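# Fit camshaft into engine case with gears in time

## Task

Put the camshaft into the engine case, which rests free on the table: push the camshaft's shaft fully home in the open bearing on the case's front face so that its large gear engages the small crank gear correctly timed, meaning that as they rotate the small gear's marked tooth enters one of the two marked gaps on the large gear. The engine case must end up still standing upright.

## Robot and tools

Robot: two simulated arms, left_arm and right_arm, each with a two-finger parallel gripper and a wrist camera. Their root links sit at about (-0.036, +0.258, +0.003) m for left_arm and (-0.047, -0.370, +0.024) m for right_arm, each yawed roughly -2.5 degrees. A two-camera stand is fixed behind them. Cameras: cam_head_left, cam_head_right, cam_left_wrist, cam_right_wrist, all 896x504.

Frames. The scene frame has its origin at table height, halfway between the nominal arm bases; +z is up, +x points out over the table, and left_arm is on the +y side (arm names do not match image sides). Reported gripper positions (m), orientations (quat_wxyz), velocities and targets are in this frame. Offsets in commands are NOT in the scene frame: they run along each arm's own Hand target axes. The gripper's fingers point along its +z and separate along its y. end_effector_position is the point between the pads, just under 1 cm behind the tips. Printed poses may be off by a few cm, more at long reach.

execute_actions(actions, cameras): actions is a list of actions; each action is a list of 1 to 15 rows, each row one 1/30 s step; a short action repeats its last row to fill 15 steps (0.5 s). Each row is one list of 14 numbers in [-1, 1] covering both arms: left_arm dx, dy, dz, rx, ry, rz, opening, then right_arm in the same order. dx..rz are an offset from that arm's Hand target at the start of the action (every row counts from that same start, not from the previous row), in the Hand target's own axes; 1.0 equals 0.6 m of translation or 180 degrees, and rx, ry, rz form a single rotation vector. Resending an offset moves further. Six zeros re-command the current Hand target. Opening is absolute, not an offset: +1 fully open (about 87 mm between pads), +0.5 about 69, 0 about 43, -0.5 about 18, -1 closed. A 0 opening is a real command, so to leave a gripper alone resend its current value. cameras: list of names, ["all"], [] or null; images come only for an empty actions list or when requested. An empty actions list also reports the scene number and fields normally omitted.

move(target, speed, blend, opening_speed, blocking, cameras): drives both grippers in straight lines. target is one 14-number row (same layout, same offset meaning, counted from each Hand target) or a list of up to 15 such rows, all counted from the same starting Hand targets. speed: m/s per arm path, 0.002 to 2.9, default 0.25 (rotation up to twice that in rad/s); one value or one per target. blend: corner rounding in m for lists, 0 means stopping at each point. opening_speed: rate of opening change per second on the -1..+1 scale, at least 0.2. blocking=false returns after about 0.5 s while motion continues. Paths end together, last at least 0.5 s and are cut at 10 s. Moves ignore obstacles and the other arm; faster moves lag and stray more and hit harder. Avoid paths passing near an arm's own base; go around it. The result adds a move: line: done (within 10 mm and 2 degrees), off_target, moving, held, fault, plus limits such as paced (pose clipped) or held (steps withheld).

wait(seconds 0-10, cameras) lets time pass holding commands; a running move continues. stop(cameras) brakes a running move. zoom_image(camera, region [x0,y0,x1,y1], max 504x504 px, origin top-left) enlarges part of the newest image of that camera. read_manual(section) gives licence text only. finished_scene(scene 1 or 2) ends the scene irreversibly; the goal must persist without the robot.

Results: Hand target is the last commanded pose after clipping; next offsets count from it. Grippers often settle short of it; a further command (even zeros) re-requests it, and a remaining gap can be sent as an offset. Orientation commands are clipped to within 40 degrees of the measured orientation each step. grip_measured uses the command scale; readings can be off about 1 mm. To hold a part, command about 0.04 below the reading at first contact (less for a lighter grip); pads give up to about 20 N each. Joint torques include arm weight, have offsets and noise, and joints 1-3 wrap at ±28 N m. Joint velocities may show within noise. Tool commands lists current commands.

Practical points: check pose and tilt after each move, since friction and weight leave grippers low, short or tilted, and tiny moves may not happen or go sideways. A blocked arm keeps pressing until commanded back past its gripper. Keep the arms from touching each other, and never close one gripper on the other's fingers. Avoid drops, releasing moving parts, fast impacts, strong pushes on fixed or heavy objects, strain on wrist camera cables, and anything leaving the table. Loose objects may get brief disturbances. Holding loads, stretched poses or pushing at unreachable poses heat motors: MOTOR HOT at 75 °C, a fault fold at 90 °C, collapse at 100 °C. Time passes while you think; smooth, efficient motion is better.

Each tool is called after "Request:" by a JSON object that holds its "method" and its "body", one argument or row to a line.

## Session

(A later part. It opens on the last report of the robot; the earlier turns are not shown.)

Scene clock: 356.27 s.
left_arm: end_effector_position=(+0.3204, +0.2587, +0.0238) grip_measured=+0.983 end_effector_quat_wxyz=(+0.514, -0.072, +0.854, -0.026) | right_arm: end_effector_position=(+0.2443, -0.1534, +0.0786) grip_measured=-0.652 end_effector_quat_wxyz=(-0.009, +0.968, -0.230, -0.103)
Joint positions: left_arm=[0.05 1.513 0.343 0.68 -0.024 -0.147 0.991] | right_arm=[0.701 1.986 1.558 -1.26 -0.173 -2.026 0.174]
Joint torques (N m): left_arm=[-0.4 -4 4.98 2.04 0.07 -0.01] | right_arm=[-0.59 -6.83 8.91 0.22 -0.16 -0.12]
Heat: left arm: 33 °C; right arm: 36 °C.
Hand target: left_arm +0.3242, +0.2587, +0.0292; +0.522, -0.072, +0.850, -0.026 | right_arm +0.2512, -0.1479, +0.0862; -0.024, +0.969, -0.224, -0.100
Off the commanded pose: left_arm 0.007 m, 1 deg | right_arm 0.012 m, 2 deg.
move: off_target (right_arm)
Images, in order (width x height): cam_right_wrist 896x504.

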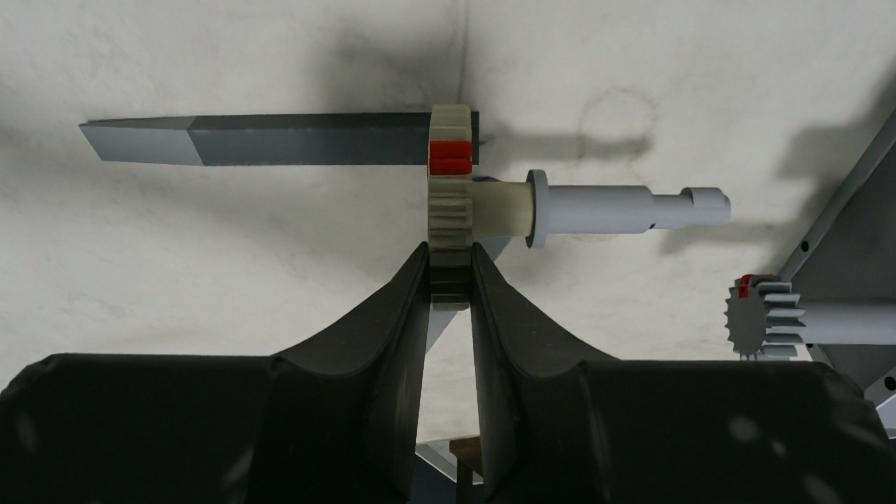

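Request:
{"method": "move", "body": {
  "target": [0,0,0,0,0,0,1,0.010,-0.058,-0.006,0.008,0,0,-0.85],
  "speed": 0.1,
  "cameras": ["cam_right_wrist"]
}}

Request:
{"method": "zoom_image", "body": {
  "camera": "cam_right_wrist",
  "region": [600, 150, 896, 350]
}}

Scene clock: 371.83 s.
left_arm: end_effector_position=(+0.3204, +0.2587, +0.0238) grip_measured=+0.983 end_effector_quat_wxyz=(+0.514, -0.072, +0.854, -0.026) | right_arm: end_effector_position=(+0.2705, -0.1301, +0.0805) grip_measured=-0.652 end_effector_quat_wxyz=(-0.023, +0.968, -0.229, -0.101)
Joint positions: left_arm=[0.05 1.513 0.343 0.68 -0.024 -0.147 0.991] | right_arm=[0.701 2.098 1.733 -1.298 -0.186 -2.026 0.174]
Joint torques (N m): left_arm=[-0.42 -3.97 5 2.05 0.07 0] | right_arm=[0.85 -7.61 8.98 0.26 -0.17 0.13]
Heat: left arm: 33 °C; right arm: 36 °C.
Hand target: left_arm +0.3242, +0.2587, +0.0292; +0.522, -0.072, +0.850, -0.026 | right_arm +0.2725, -0.1195, +0.0887; -0.036, +0.969, -0.226, -0.098
Off the commanded pose: left_arm 0.007 m, 1 deg | right_arm 0.013 m, 2 deg.
move: off_target (right_arm)
Images, in order (width x height): cam_right_wrist 896x504.

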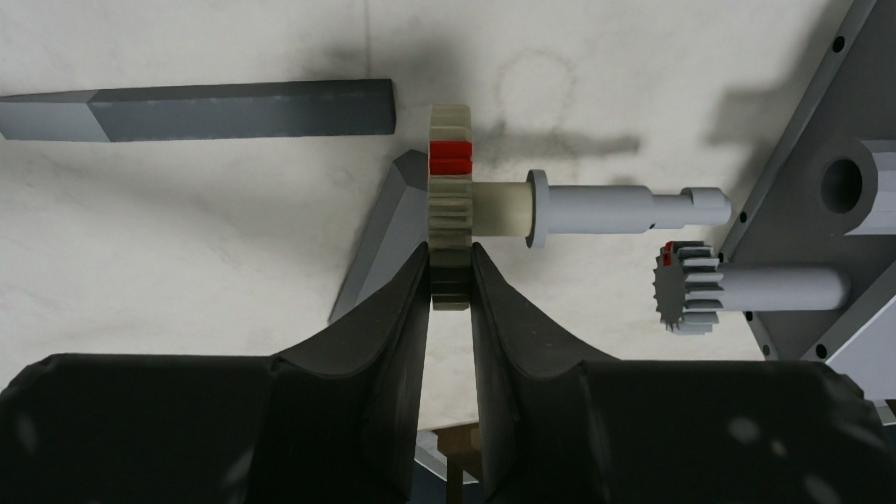

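Scaled by 1.703 from the camera's 896x504 image, which has a finer 1280x720 frame.

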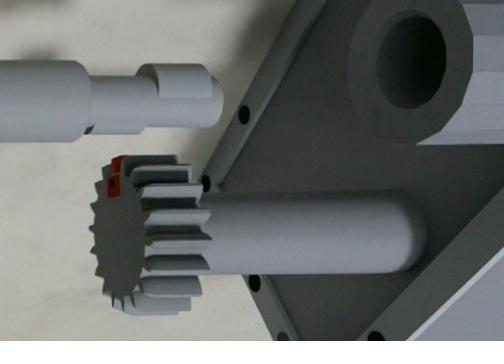

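Request:
{"method": "move", "body": {
  "target": [0,0,0,0,0,0,1,-0.027,0,-0.006,0,0,0,-0.85],
  "speed": 0.1,
  "cameras": ["cam_right_wrist"]
}}

Request:
{"method": "zoom_image", "body": {
  "camera": "cam_right_wrist",
  "region": [600, 150, 896, 350]
}}

Scene clock: 392.40 s.
left_arm: end_effector_position=(+0.3204, +0.2587, +0.0238) grip_measured=+0.983 end_effector_quat_wxyz=(+0.514, -0.072, +0.854, -0.026) | right_arm: end_effector_position=(+0.2585, -0.1188, +0.0805) grip_measured=-0.652 end_effector_quat_wxyz=(-0.019, +0.968, -0.226, -0.105)
Joint positions: left_arm=[0.05 1.513 0.343 0.68 -0.024 -0.147 0.991] | right_arm=[0.742 2.098 1.733 -1.302 -0.19 -1.992 0.174]
Joint torques (N m): left_arm=[-0.43 -3.97 4.98 2.05 0.07 0] | right_arm=[0.39 -9.85 7.24 0.27 -0.17 0.16]
Heat: left arm: 33 °C; right arm: 37 °C.
Hand target: left_arm +0.3242, +0.2587, +0.0292; +0.522, -0.072, +0.850, -0.026 | right_arm +0.2588, -0.1128, +0.0955; -0.036, +0.969, -0.226, -0.097
Off the commanded pose: left_arm 0.007 m, 1 deg | right_arm 0.016 m, 2 deg.
move: off_target (right_arm)
Images, in order (width x height): cam_right_wrist 896x504.

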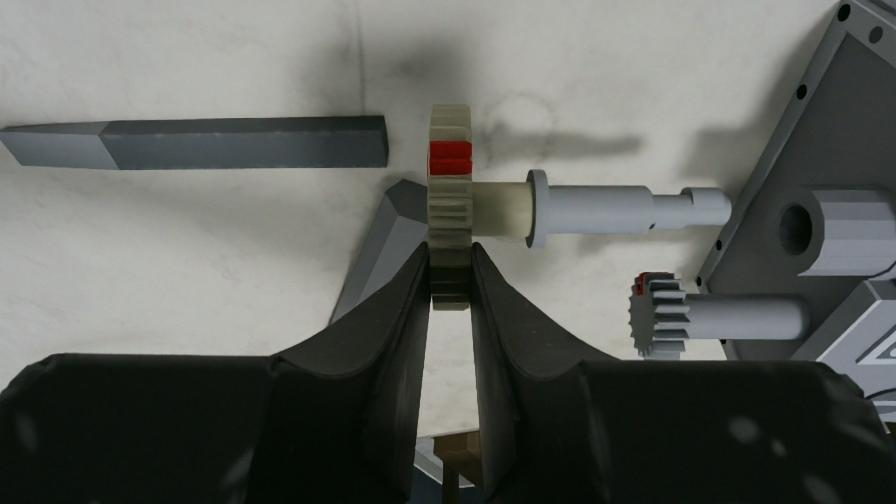

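Scaled by 1.703 from the camera's 896x504 image, which has a finer 1280x720 frame.

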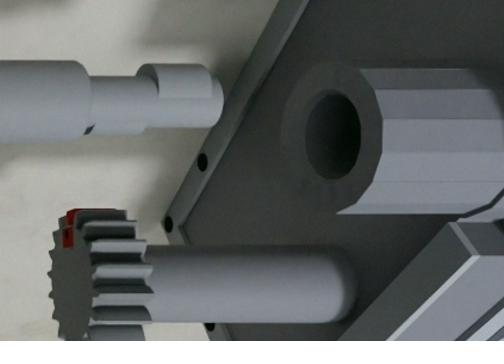

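Request:
{"method": "move", "body": {
  "target": [0,0,0,0,0,0,1,0.017,0,-0.004,0,0,0,-0.85],
  "speed": 0.1,
  "cameras": ["cam_right_wrist"]
}}

Request:
{"method": "zoom_image", "body": {
  "camera": "cam_right_wrist",
  "region": [600, 130, 896, 330]
}}

Scene clock: 414.70 s.
left_arm: end_effector_position=(+0.3204, +0.2587, +0.0238) grip_measured=+0.983 end_effector_quat_wxyz=(+0.514, -0.072, +0.854, -0.026) | right_arm: end_effector_position=(+0.2603, -0.1221, +0.0831) grip_measured=-0.652 end_effector_quat_wxyz=(-0.018, +0.967, -0.231, -0.106)
Joint positions: left_arm=[0.05 1.513 0.343 0.68 -0.024 -0.147 0.991] | right_arm=[0.732 2.098 1.743 -1.317 -0.19 -1.992 0.174]
Joint torques (N m): left_arm=[-0.42 -3.95 5 2.05 0.07 -0.01] | right_arm=[-0.68 -8.5 8.95 0.29 -0.14 -0.12]
Heat: left arm: 33 °C; right arm: 41 °C.
Hand target: left_arm +0.3242, +0.2587, +0.0292; +0.522, -0.072, +0.850, -0.026 | right_arm +0.2682, -0.1175, +0.0957; -0.036, +0.969, -0.225, -0.097
Off the commanded pose: left_arm 0.007 m, 1 deg | right_arm 0.016 m, 2 deg.
move: off_target (right_arm)
Images, in order (width x height): cam_right_wrist 896x504.

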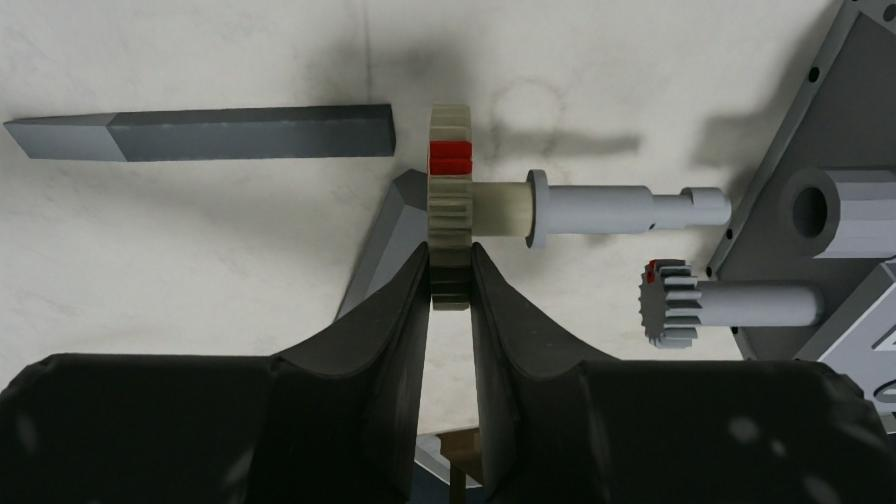

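Scaled by 1.703 from the camera's 896x504 image, which has a finer 1280x720 frame.

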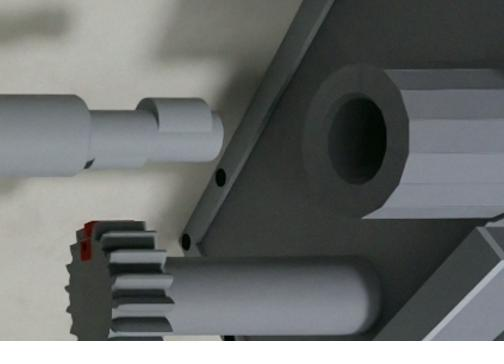

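Request:
{"method": "move", "body": {
  "target": [0,0,0,0,0,0,1,0.003,-0.033,0.002,0,0,0,-0.85],
  "speed": 0.08,
  "cameras": ["cam_right_wrist"]
}}

Request:
{"method": "zoom_image", "body": {
  "camera": "cam_right_wrist",
  "region": [600, 130, 896, 330]
}}

Scene clock: 423.00 s.
left_arm: end_effector_position=(+0.3204, +0.2587, +0.0238) grip_measured=+0.983 end_effector_quat_wxyz=(+0.514, -0.072, +0.854, -0.026) | right_arm: end_effector_position=(+0.2756, -0.1094, +0.0861) grip_measured=-0.652 end_effector_quat_wxyz=(-0.023, +0.968, -0.230, -0.102)
Joint positions: left_arm=[0.05 1.513 0.343 0.68 -0.024 -0.147 0.991] | right_arm=[0.732 2.168 1.864 -1.355 -0.19 -1.992 0.174]
Joint torques (N m): left_arm=[-0.43 -3.96 5 2.05 0.07 -0.01] | right_arm=[0.49 -8.06 9.03 0.28 -0.14 0.07]
Heat: left arm: 33 °C; right arm: 41 °C.
Hand target: left_arm +0.3242, +0.2587, +0.0292; +0.522, -0.072, +0.850, -0.026 | right_arm +0.2784, -0.1004, +0.0947; -0.036, +0.969, -0.225, -0.097
Off the commanded pose: left_arm 0.007 m, 1 deg | right_arm 0.013 m, 2 deg.
move: off_target (right_arm)
Images, in order (width x height): cam_right_wrist 896x504.

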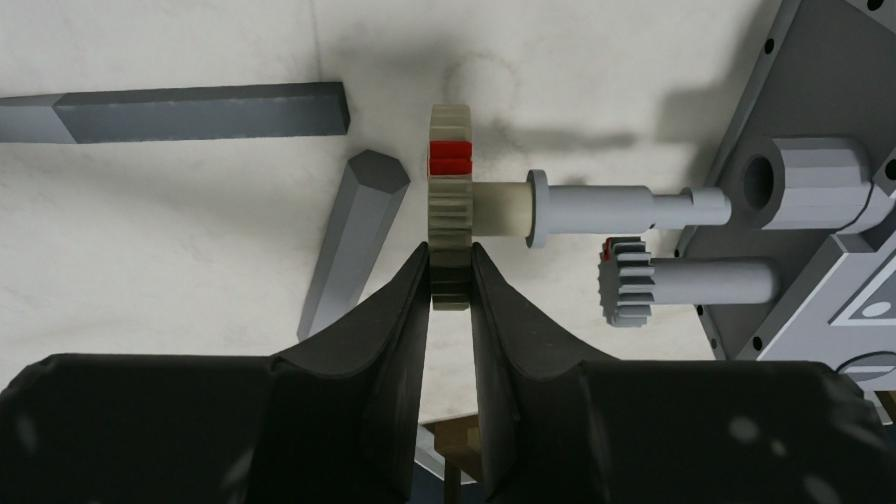

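Scaled by 1.703 from the camera's 896x504 image, which has a finer 1280x720 frame.

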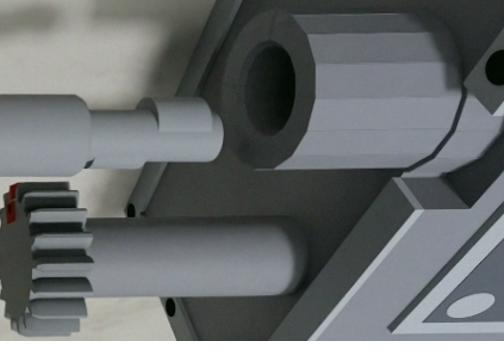

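Request:
{"method": "move", "body": {
  "target": [0,0,0,0,0,0,1,-0.015,0,0.006,0,0,0,-0.85],
  "speed": 0.06,
  "cameras": ["cam_right_wrist"]
}}

Request:
{"method": "zoom_image", "body": {
  "camera": "cam_right_wrist",
  "region": [600, 130, 896, 330]
}}

Scene clock: 431.73 s.
left_arm: end_effector_position=(+0.3204, +0.2587, +0.0238) grip_measured=+0.983 end_effector_quat_wxyz=(+0.514, -0.072, +0.854, -0.026) | right_arm: end_effector_position=(+0.2694, -0.1028, +0.0861) grip_measured=-0.652 end_effector_quat_wxyz=(-0.021, +0.968, -0.226, -0.102)
Joint positions: left_arm=[0.05 1.513 0.343 0.68 -0.024 -0.147 0.991] | right_arm=[0.755 2.168 1.864 -1.355 -0.191 -1.978 0.174]
Joint torques (N m): left_arm=[-0.4 -3.99 5.03 2.05 0.07 -0.01] | right_arm=[0.54 -9.28 6 0.51 -0.15 0.15]
Heat: left arm: 34 °C; right arm: 41 °C.
Hand target: left_arm +0.3242, +0.2587, +0.0292; +0.522, -0.072, +0.850, -0.026 | right_arm +0.2698, -0.0961, +0.0930; -0.036, +0.969, -0.226, -0.097
Off the commanded pose: left_arm 0.007 m, 1 deg | right_arm 0.010 m, 2 deg.
move: done
Images, in order (width x height): cam_right_wrist 896x504.

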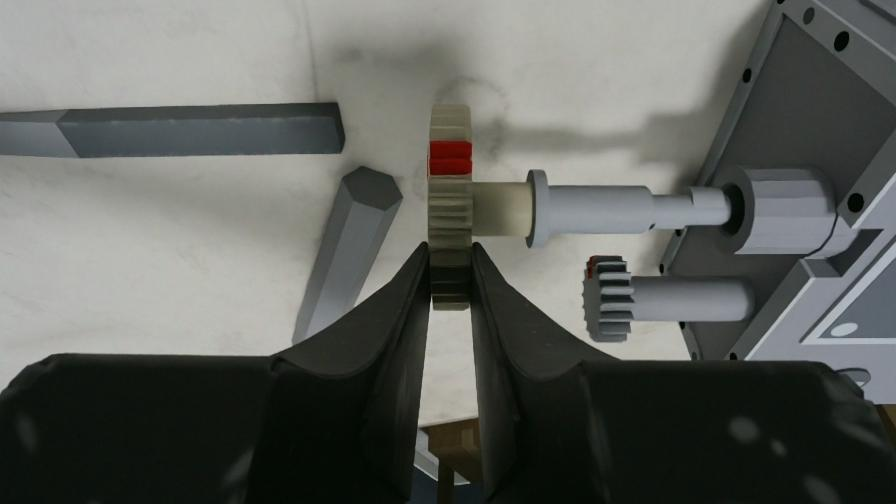

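Scaled by 1.703 from the camera's 896x504 image, which has a finer 1280x720 frame.

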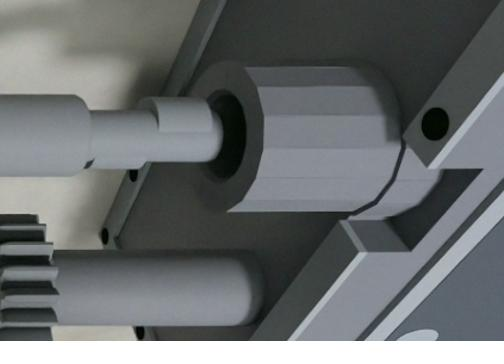

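Request:
{"method": "move", "body": {
  "target": [0,0,0,0,0,0,1,0,-0.02,0.0,0,0,0,-0.85],
  "speed": 0.05,
  "cameras": ["cam_right_wrist"]
}}

Request:
{"method": "zoom_image", "body": {
  "camera": "cam_right_wrist",
  "region": [600, 130, 896, 330]
}}

Scene clock: 439.17 s.
left_arm: end_effector_position=(+0.3204, +0.2587, +0.0238) grip_measured=+0.983 end_effector_quat_wxyz=(+0.514, -0.072, +0.854, -0.026) | right_arm: end_effector_position=(+0.2703, -0.0982, +0.0865) grip_measured=-0.652 end_effector_quat_wxyz=(-0.017, +0.967, -0.230, -0.106)
Joint positions: left_arm=[0.05 1.513 0.343 0.68 -0.024 -0.147 0.991] | right_arm=[0.761 2.195 1.909 -1.381 -0.192 -1.965 0.174]
Joint torques (N m): left_arm=[-0.4 -3.99 5.01 2.05 0.07 -0.01] | right_arm=[0.73 -7.94 9.03 0.47 -0.15 0.09]
Heat: left arm: 34 °C; right arm: 42 °C.
Hand target: left_arm +0.3242, +0.2587, +0.0292; +0.522, -0.072, +0.850, -0.026 | right_arm +0.2752, -0.0854, +0.0933; -0.036, +0.969, -0.226, -0.097
Off the commanded pose: left_arm 0.007 m, 1 deg | right_arm 0.015 m, 2 deg.
move: off_target (right_arm)
Images, in order (width x height): cam_right_wrist 896x504.

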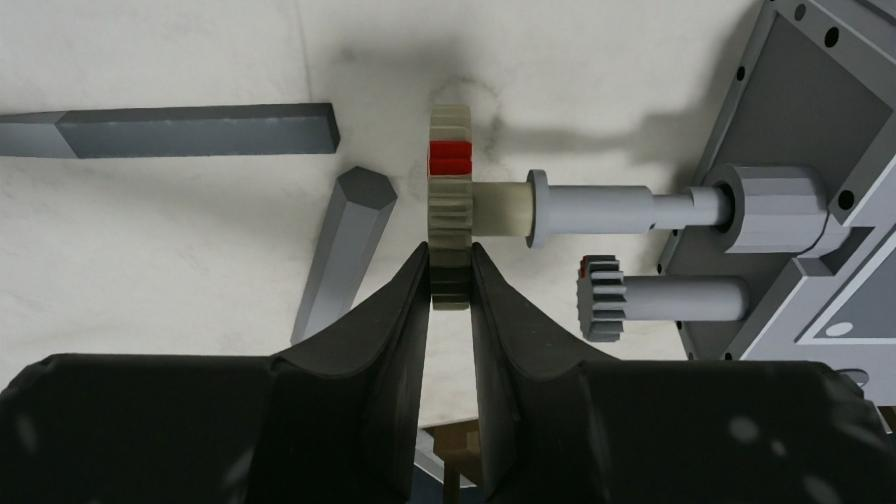

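Scaled by 1.703 from the camera's 896x504 image, which has a finer 1280x720 frame.

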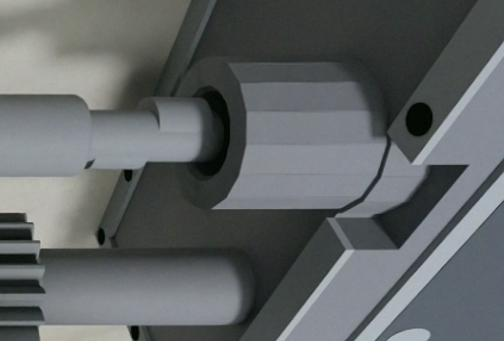

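Request:
{"method": "move", "body": {
  "target": [0,0,0,0,0,0,1,0.002,-0.02,0.0,0,0,0,-0.85],
  "speed": 0.05,
  "cameras": ["cam_right_wrist"]
}}

Request:
{"method": "zoom_image", "body": {
  "camera": "cam_right_wrist",
  "region": [600, 130, 896, 330]
}}

Scene clock: 445.13 s.
left_arm: end_effector_position=(+0.3204, +0.2587, +0.0238) grip_measured=+0.983 end_effector_quat_wxyz=(+0.514, -0.072, +0.854, -0.026) | right_arm: end_effector_position=(+0.2718, -0.0936, +0.0886) grip_measured=-0.652 end_effector_quat_wxyz=(-0.006, +0.966, -0.233, -0.113)
Joint positions: left_arm=[0.05 1.513 0.343 0.68 -0.024 -0.147 0.991] | right_arm=[0.768 2.245 1.999 -1.445 -0.192 -1.954 0.174]
Joint torques (N m): left_arm=[-0.43 -3.96 5 2.05 0.07 -0.01] | right_arm=[0.96 -7.95 9.01 0.74 -0.14 0.1]
Heat: left arm: 34 °C; right arm: 42 °C.
Hand target: left_arm +0.3242, +0.2587, +0.0292; +0.522, -0.072, +0.850, -0.026 | right_arm +0.2815, -0.0751, +0.0934; -0.036, +0.969, -0.225, -0.098
Off the commanded pose: left_arm 0.007 m, 1 deg | right_arm 0.021 m, 4 deg.
move: off_target (right_arm)
Images, in order (width x height): cam_right_wrist 896x504.

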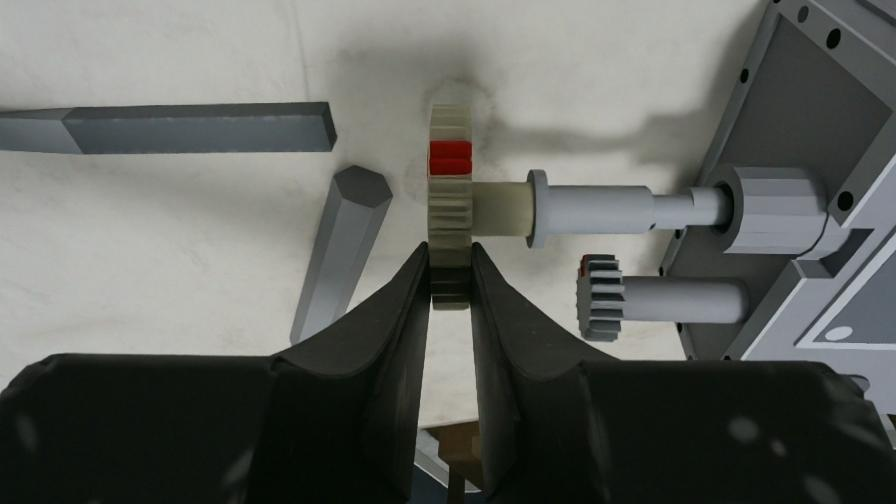

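Scaled by 1.703 from the camera's 896x504 image, which has a finer 1280x720 frame.

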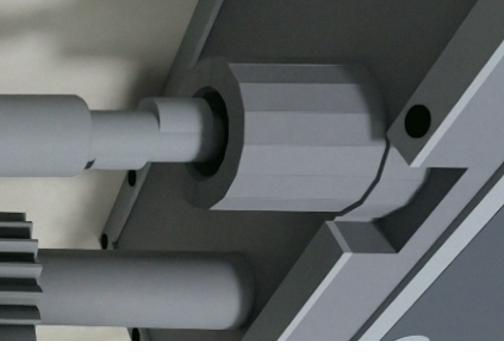

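Request:
{"method": "move", "body": {
  "target": [0,0,0,0,0,0,1,0,0.035,0.0,0,0,0,-0.85],
  "speed": 0.05
}}

Request:
{"method": "move", "body": {
  "target": [0,0,0,0,0,0,1,0.007,0,0.0055,0,0,0,-0.85],
  "speed": 0.05,
  "cameras": ["cam_right_wrist"]
}}

Request:
{"method": "zoom_image", "body": {
  "camera": "cam_right_wrist",
  "region": [600, 130, 896, 330]
}}

Scene clock: 456.07 s.
left_arm: end_effector_position=(+0.3204, +0.2587, +0.0238) grip_measured=+0.983 end_effector_quat_wxyz=(+0.514, -0.072, +0.854, -0.026) | right_arm: end_effector_position=(+0.2693, -0.0951, +0.0828) grip_measured=-0.652 end_effector_quat_wxyz=(-0.018, +0.967, -0.231, -0.106)
Joint positions: left_arm=[0.05 1.513 0.343 0.68 -0.024 -0.147 0.991] | right_arm=[0.768 2.2 1.903 -1.367 -0.195 -1.956 0.174]
Joint torques (N m): left_arm=[-0.42 -3.97 4.98 2.05 0.07 -0.01] | right_arm=[-0.53 -10.77 4.53 0.52 -0.12 -0.07]
Heat: left arm: 34 °C; right arm: 42 °C.
Hand target: left_arm +0.3242, +0.2587, +0.0292; +0.522, -0.072, +0.850, -0.026 | right_arm +0.2722, -0.0939, +0.0928; -0.036, +0.969, -0.226, -0.098
Off the commanded pose: left_arm 0.007 m, 1 deg | right_arm 0.011 m, 2 deg.
move: off_target (right_arm)

Scene clock: 456.83 s.
left_arm: end_effector_position=(+0.3204, +0.2587, +0.0238) grip_measured=+0.983 end_effector_quat_wxyz=(+0.514, -0.072, +0.854, -0.026) | right_arm: end_effector_position=(+0.2705, -0.0958, +0.0828) grip_measured=-0.652 end_effector_quat_wxyz=(-0.019, +0.967, -0.229, -0.106)
Joint positions: left_arm=[0.05 1.513 0.343 0.68 -0.024 -0.147 0.991] | right_arm=[0.764 2.2 1.903 -1.367 -0.195 -1.963 0.174]
Joint torques (N m): left_arm=[-0.43 -3.99 4.97 2.04 0.07 -0.01] | right_arm=[-0.85 -10.18 4.15 0.64 -0.12 -0.09]
Heat: left arm: 34 °C; right arm: 42 °C.
Hand target: left_arm +0.3242, +0.2587, +0.0292; +0.522, -0.072, +0.850, -0.026 | right_arm +0.2753, -0.0954, +0.0888; -0.036, +0.969, -0.226, -0.098
Off the commanded pose: left_arm 0.007 m, 1 deg | right_arm 0.008 m, 2 deg.
move: done
Images, in order (width x height): cam_right_wrist 896x504.

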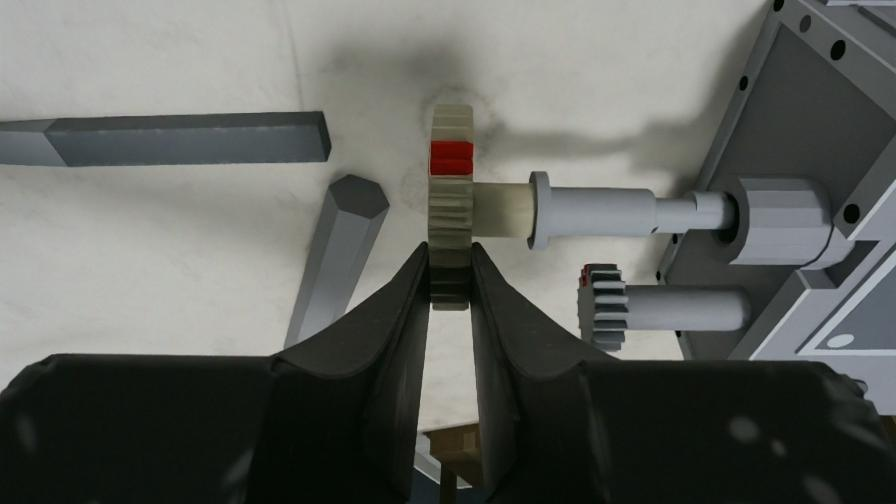

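Scaled by 1.703 from the camera's 896x504 image, which has a finer 1280x720 frame.

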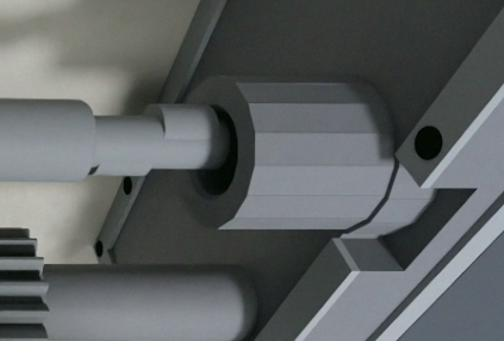

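Request:
{"method": "move", "body": {
  "target": [0,0,0,0,0,0,1,0.014,0.002,-0.003,0,0,0,-0.85],
  "speed": 0.05,
  "cameras": ["cam_right_wrist"]
}}

Request:
{"method": "zoom_image", "body": {
  "camera": "cam_right_wrist",
  "region": [600, 130, 896, 330]
}}

Scene clock: 465.43 s.
left_arm: end_effector_position=(+0.3204, +0.2587, +0.0238) grip_measured=+0.983 end_effector_quat_wxyz=(+0.514, -0.072, +0.854, -0.026) | right_arm: end_effector_position=(+0.2736, -0.0977, +0.0827) grip_measured=-0.652 end_effector_quat_wxyz=(-0.025, +0.968, -0.224, -0.110)
Joint positions: left_arm=[0.05 1.513 0.343 0.68 -0.024 -0.147 0.991] | right_arm=[0.75 2.2 1.903 -1.366 -0.207 -1.989 0.174]
Joint torques (N m): left_arm=[-0.43 -3.95 5.01 2.05 0.07 -0.01] | right_arm=[-1.31 -9.4 5.74 0.53 0 -0.01]
Heat: left arm: 34 °C; right arm: 44 °C.
Hand target: left_arm +0.3242, +0.2587, +0.0292; +0.522, -0.072, +0.850, -0.026 | right_arm +0.2825, -0.1002, +0.0888; -0.036, +0.969, -0.226, -0.097
Off the commanded pose: left_arm 0.007 m, 1 deg | right_arm 0.011 m, 2 deg.
move: off_target (right_arm)
Images, in order (width x height): cam_right_wrist 896x504.

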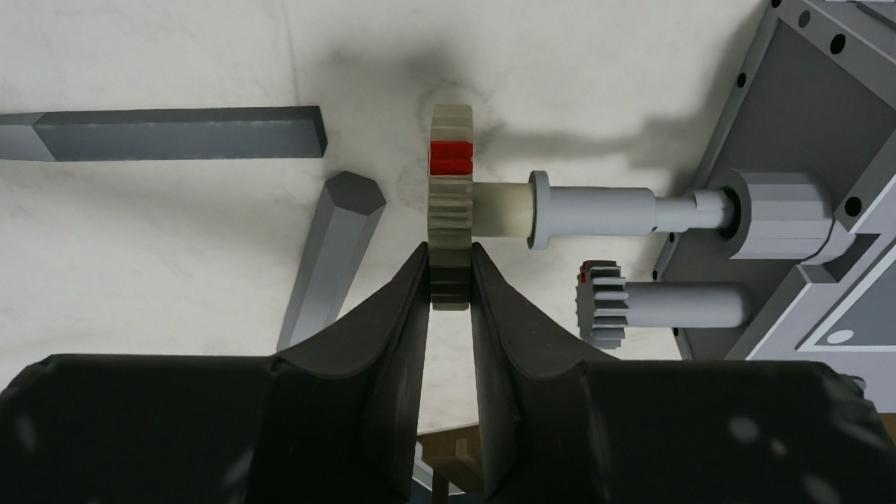

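Scaled by 1.703 from the camera's 896x504 image, which has a finer 1280x720 frame.

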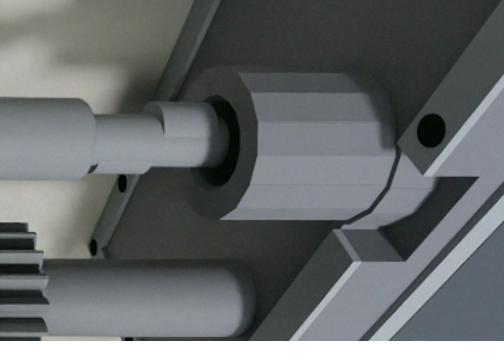

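Request:
{"method": "move", "body": {
  "target": [0,0,0,0,0,0,1,0.004,-0.025,-0.003,0,0,0,-0.85],
  "speed": 0.04,
  "cameras": ["cam_right_wrist"]
}}

Request:
{"method": "zoom_image", "body": {
  "camera": "cam_right_wrist",
  "region": [600, 130, 896, 330]
}}

Scene clock: 471.57 s.
left_arm: end_effector_position=(+0.3204, +0.2587, +0.0238) grip_measured=+0.983 end_effector_quat_wxyz=(+0.514, -0.072, +0.854, -0.026) | right_arm: end_effector_position=(+0.2746, -0.0969, +0.0856) grip_measured=-0.652 end_effector_quat_wxyz=(-0.012, +0.967, -0.225, -0.120)
Joint positions: left_arm=[0.05 1.513 0.343 0.68 -0.024 -0.147 0.991] | right_arm=[0.75 2.243 1.984 -1.435 -0.207 -1.989 0.174]
Joint torques (N m): left_arm=[-0.42 -3.97 4.98 2.05 0.07 -0.01] | right_arm=[-0.68 -7.88 9.05 0.7 0.02 0.06]
Heat: left arm: 34 °C; right arm: 44 °C.
Hand target: left_arm +0.3242, +0.2587, +0.0292; +0.522, -0.072, +0.850, -0.026 | right_arm +0.2916, -0.0881, +0.0904; -0.036, +0.969, -0.226, -0.097
Off the commanded pose: left_arm 0.007 m, 1 deg | right_arm 0.020 m, 4 deg.
move: off_target (right_arm)
Images, in order (width x height): cam_right_wrist 896x504.

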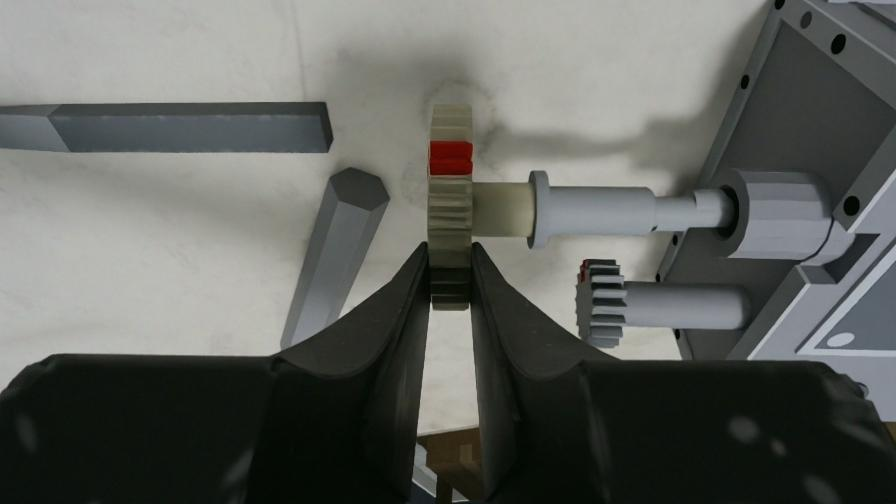

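Scaled by 1.703 from the camera's 896x504 image, which has a finer 1280x720 frame.

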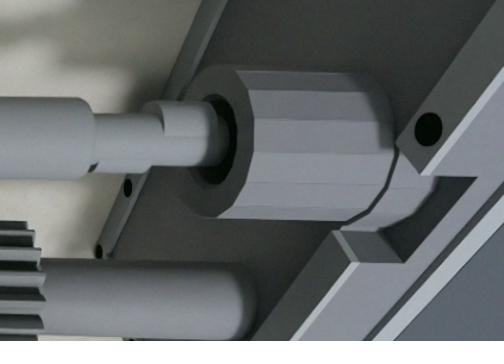

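Request:
{"method": "execute_actions", "body": {
  "actions": []
}}

Request:
{"method": "zoom_image", "body": {
  "camera": "cam_head_left",
  "region": [300, 255, 460, 395]
}}

Scene clock: 489.23 s.
left_arm: end_effector_position=(+0.3204, +0.2587, +0.0238) grip_measured=+0.983 end_effector_quat_wxyz=(+0.514, -0.072, +0.854, -0.026) | right_arm: end_effector_position=(+0.2746, -0.0969, +0.0856) grip_measured=-0.652 end_effector_quat_wxyz=(-0.012, +0.967, -0.225, -0.120)
Joint positions: left_arm=[0.05 1.513 0.343 0.68 -0.024 -0.147 0.991] | right_arm=[0.75 2.243 1.984 -1.435 -0.207 -1.989 0.174]
Joint velocities: within noise
Joint torques (N m): left_arm=[-0.42 -4 5.01 2.05 0.07 -0.01] | right_arm=[-0.65 -7.83 9.02 0.7 0 0.07]
Heat: left arm: 34 °C; right arm: 41 °C.
Hand target: left_arm +0.3242, +0.2587, +0.0292; +0.522, -0.072, +0.850, -0.026 | right_arm +0.2916, -0.0881, +0.0904; -0.036, +0.969, -0.226, -0.097
Tool commands: left_gripper/opening=+1.0 right_gripper/opening=-0.85
Off the commanded pose: left_arm 0.007 m, 1 deg | right_arm 0.020 m, 4 deg.

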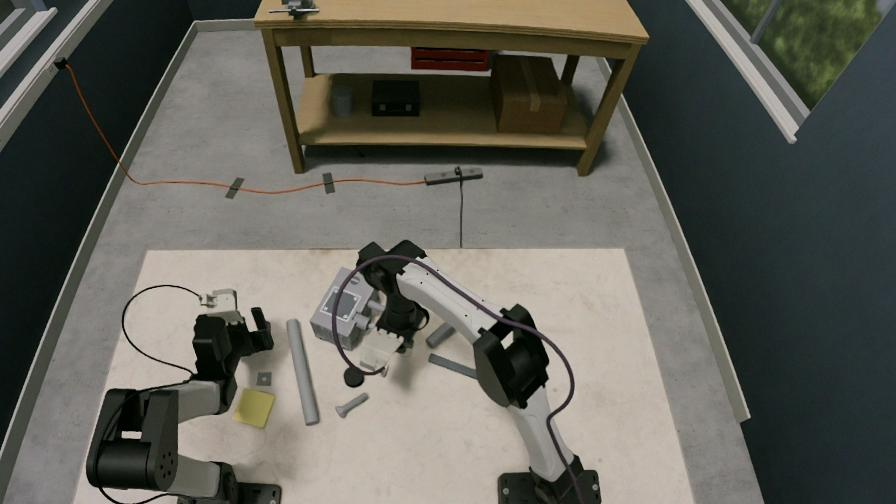

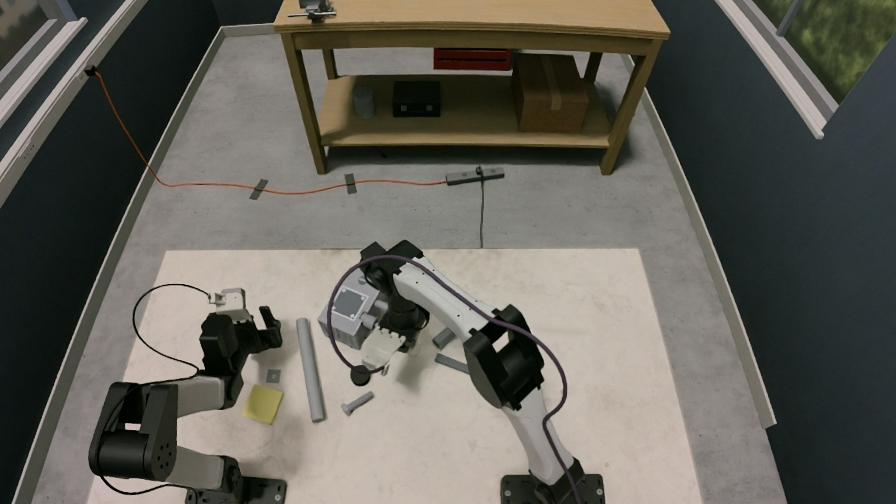

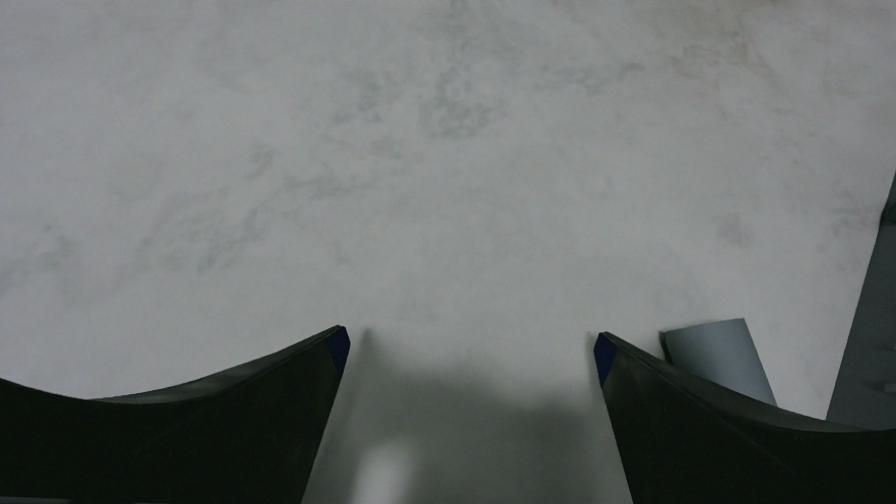

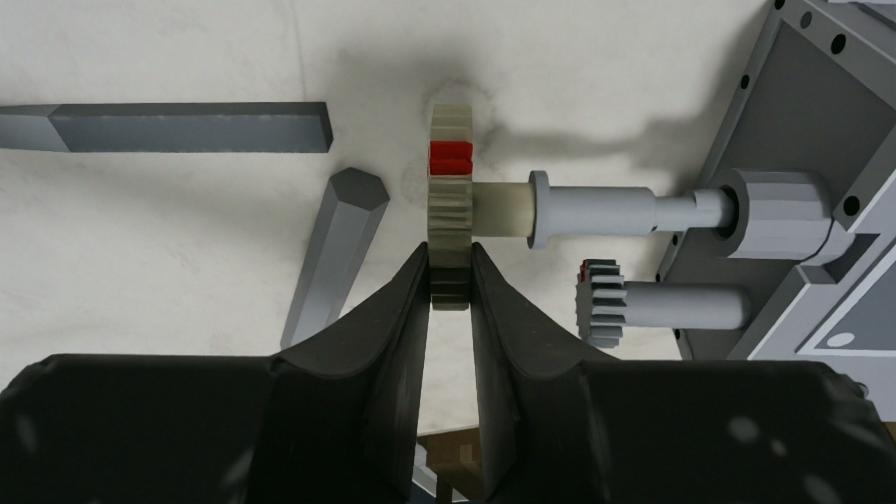

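Scaled by 3.150 from the camera's 896x504 image, which has a finer 1280x720 frame.

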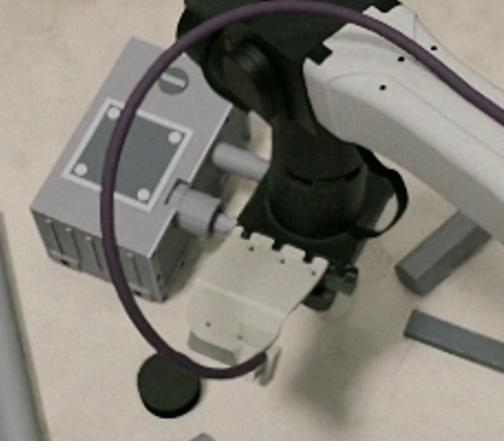

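Request:
{"method": "zoom_image", "body": {
  "camera": "cam_head_left",
  "region": [345, 300, 385, 340]
}}

Request:
{"method": "zoom_image", "body": {
  "camera": "cam_head_right",
  "region": [350, 300, 390, 340]
}}

Request:
{"method": "zoom_image", "body": {
  "camera": "cam_right_wrist",
  "region": [680, 160, 770, 270]
}}

Scaled by 12.600 from the camera's 896x504 image, which has a finer 1280x720 frame.

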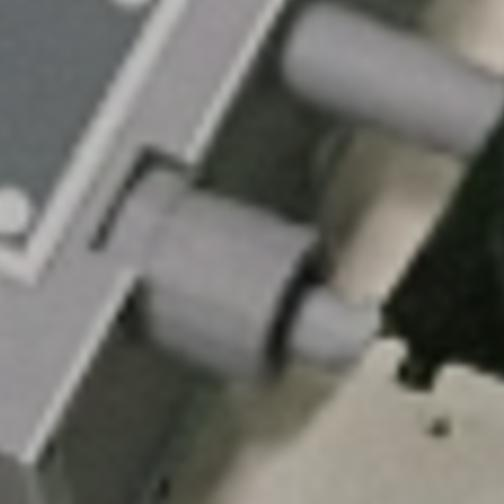

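Scaled by 12.600 from the camera's 896x504 image, which has a finer 1280x720 frame.

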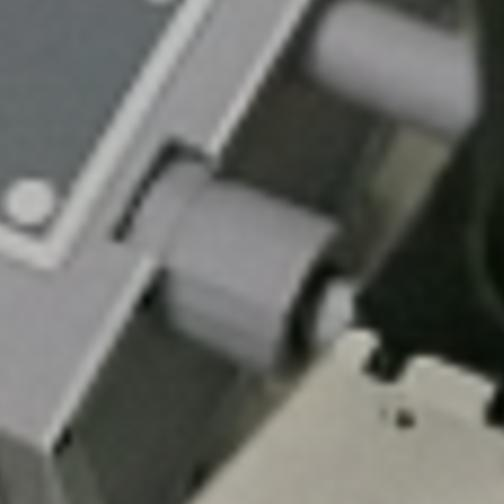

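Scaled by 4.582 from the camera's 896x504 image, which has a finer 1280x720 frame.

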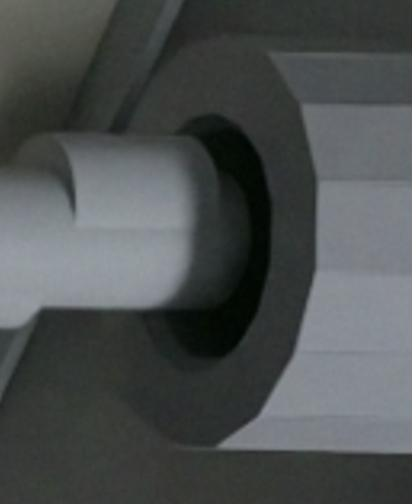

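Request:
{"method": "move", "body": {
  "target": [
    [0,0,0,0,0,0,1,0,0.028,0.0,0,0,0,-0.85],
    [0,0,0,0,0,0,1,0.010,0.028,-0.002,0,0,0,-0.85]
  ],
  "speed": 0.05,
  "cameras": ["cam_right_wrist"]
}}

Request:
{"method": "zoom_image", "body": {
  "camera": "cam_right_wrist",
  "region": [680, 160, 770, 270]
}}

Scene clock: 506.60 s.
left_arm: end_effector_position=(+0.3204, +0.2587, +0.0238) grip_measured=+0.983 end_effector_quat_wxyz=(+0.514, -0.072, +0.854, -0.026) | right_arm: end_effector_position=(+0.2761, -0.0994, +0.0817) grip_measured=-0.651 end_effector_quat_wxyz=(-0.027, +0.968, -0.218, -0.119)
Joint positions: left_arm=[0.05 1.513 0.343 0.68 -0.024 -0.147 0.991] | right_arm=[0.735 2.213 1.92 -1.382 -0.222 -2.018 0.175]
Joint torques (N m): left_arm=[-0.42 -3.97 4.98 2.05 0.07 -0.01] | right_arm=[-1.78 -9.62 6.05 0.51 0.14 0.05]
Heat: left arm: 34 °C; right arm: 40 °C.
Hand target: left_arm +0.3242, +0.2587, +0.0292; +0.522, -0.072, +0.850, -0.026 | right_arm +0.2896, -0.1058, +0.0899; -0.036, +0.969, -0.226, -0.097
Off the commanded pose: left_arm 0.007 m, 1 deg | right_arm 0.017 m, 3 deg.
move: off_target (right_arm)
Images, in order (width x height): cam_right_wrist 896x504.

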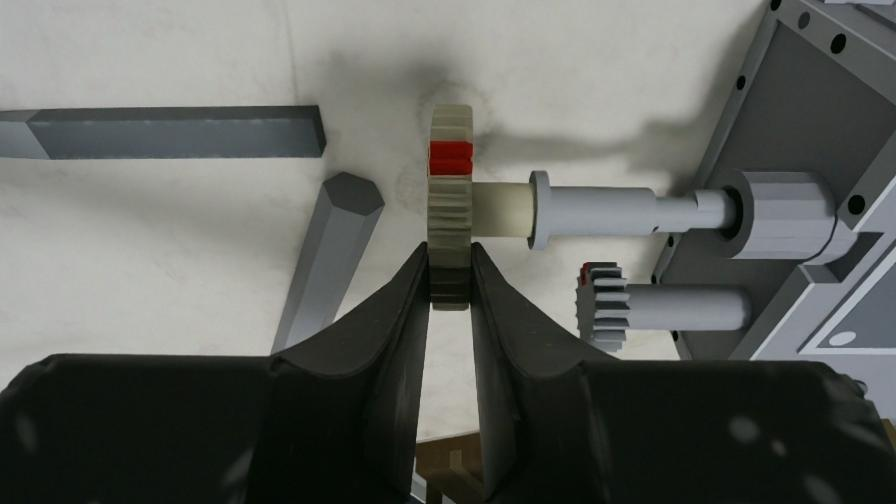

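Scaled by 4.582 from the camera's 896x504 image, which has a finer 1280x720 frame.

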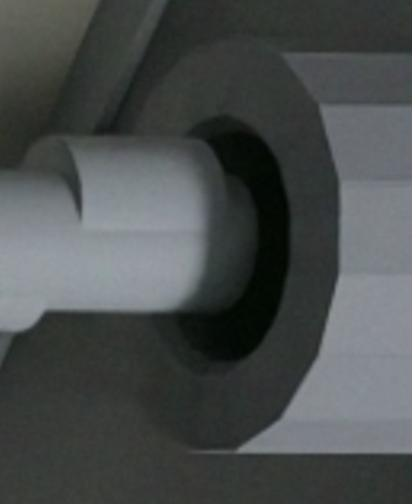

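Request:
{"method": "move", "body": {
  "target": [0,0,0,0,0,0,1,0.004,-0.033,-0.002,0,0,0,-0.85],
  "speed": 0.04,
  "cameras": ["cam_right_wrist","cam_head_left"]
}}

Request:
{"method": "zoom_image", "body": {
  "camera": "cam_right_wrist",
  "region": [680, 160, 770, 270]
}}

Request:
{"method": "zoom_image", "body": {
  "camera": "cam_head_left",
  "region": [345, 300, 385, 340]
}}

Scene clock: 516.47 s.
left_arm: end_effector_position=(+0.3204, +0.2587, +0.0238) grip_measured=+0.983 end_effector_quat_wxyz=(+0.514, -0.072, +0.854, -0.026) | right_arm: end_effector_position=(+0.2837, -0.0952, +0.0861) grip_measured=-0.651 end_effector_quat_wxyz=(-0.017, +0.968, -0.219, -0.121)
Joint positions: left_arm=[0.05 1.513 0.343 0.68 -0.024 -0.147 0.991] | right_arm=[0.735 2.277 2.041 -1.459 -0.213 -2.016 0.174]
Joint torques (N m): left_arm=[-0.46 -3.99 4.97 2.05 0.07 -0.01] | right_arm=[-0.72 -8.08 9.01 0.65 0.05 0.18]
Heat: left arm: 34 °C; right arm: 41 °C.
Hand target: left_arm +0.3242, +0.2587, +0.0292; +0.522, -0.072, +0.850, -0.026 | right_arm +0.3007, -0.0892, +0.0910; -0.036, +0.969, -0.226, -0.097
Off the commanded pose: left_arm 0.007 m, 1 deg | right_arm 0.019 m, 4 deg.
move: off_target (right_arm)
Images, in order (width x height): cam_head_left 896x504, cam_right_wrist 896x504.

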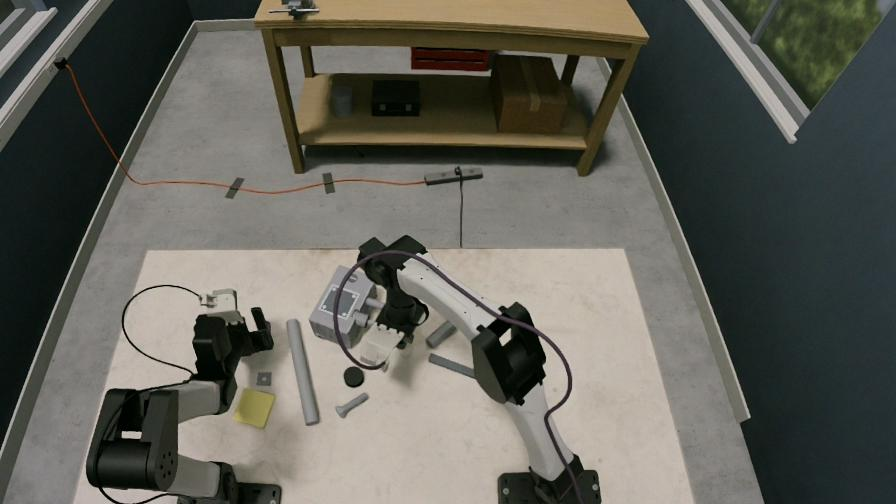

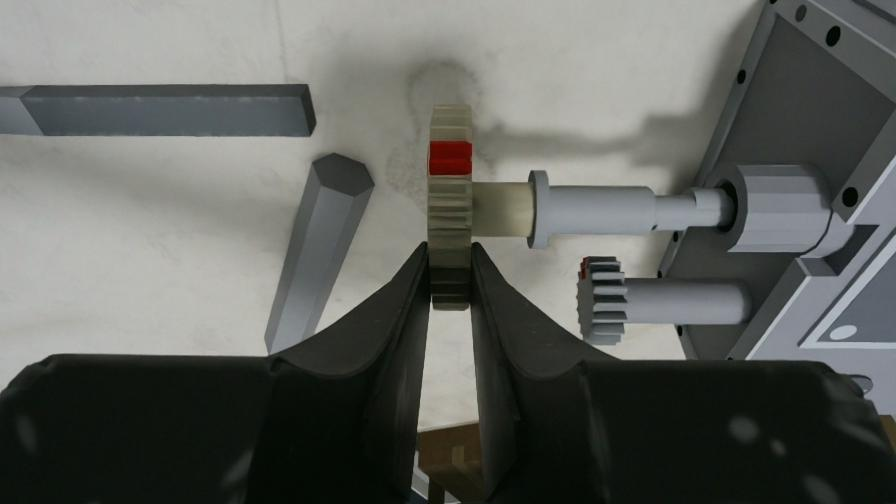

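Scaled by 4.582 from the camera's 896x504 image, which has a finer 1280x720 frame.

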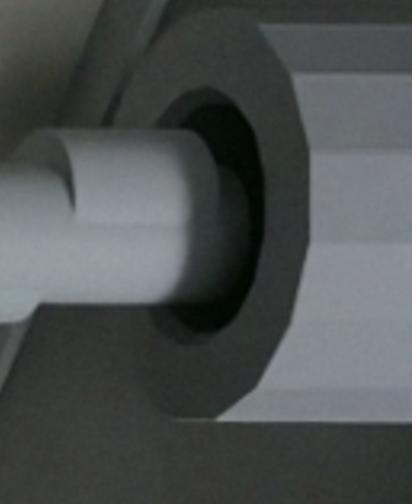

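Scaled by 12.600 from the camera's 896x504 image, which has a finer 1280x720 frame.

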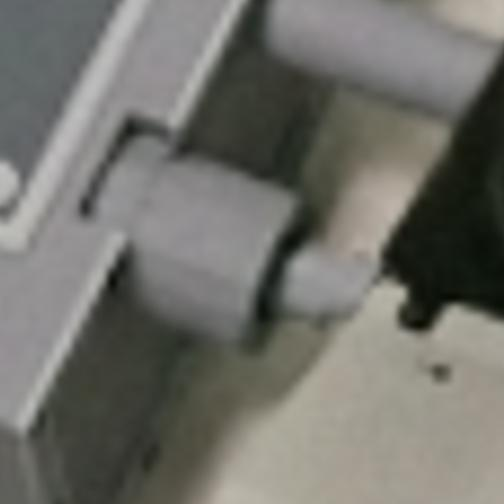

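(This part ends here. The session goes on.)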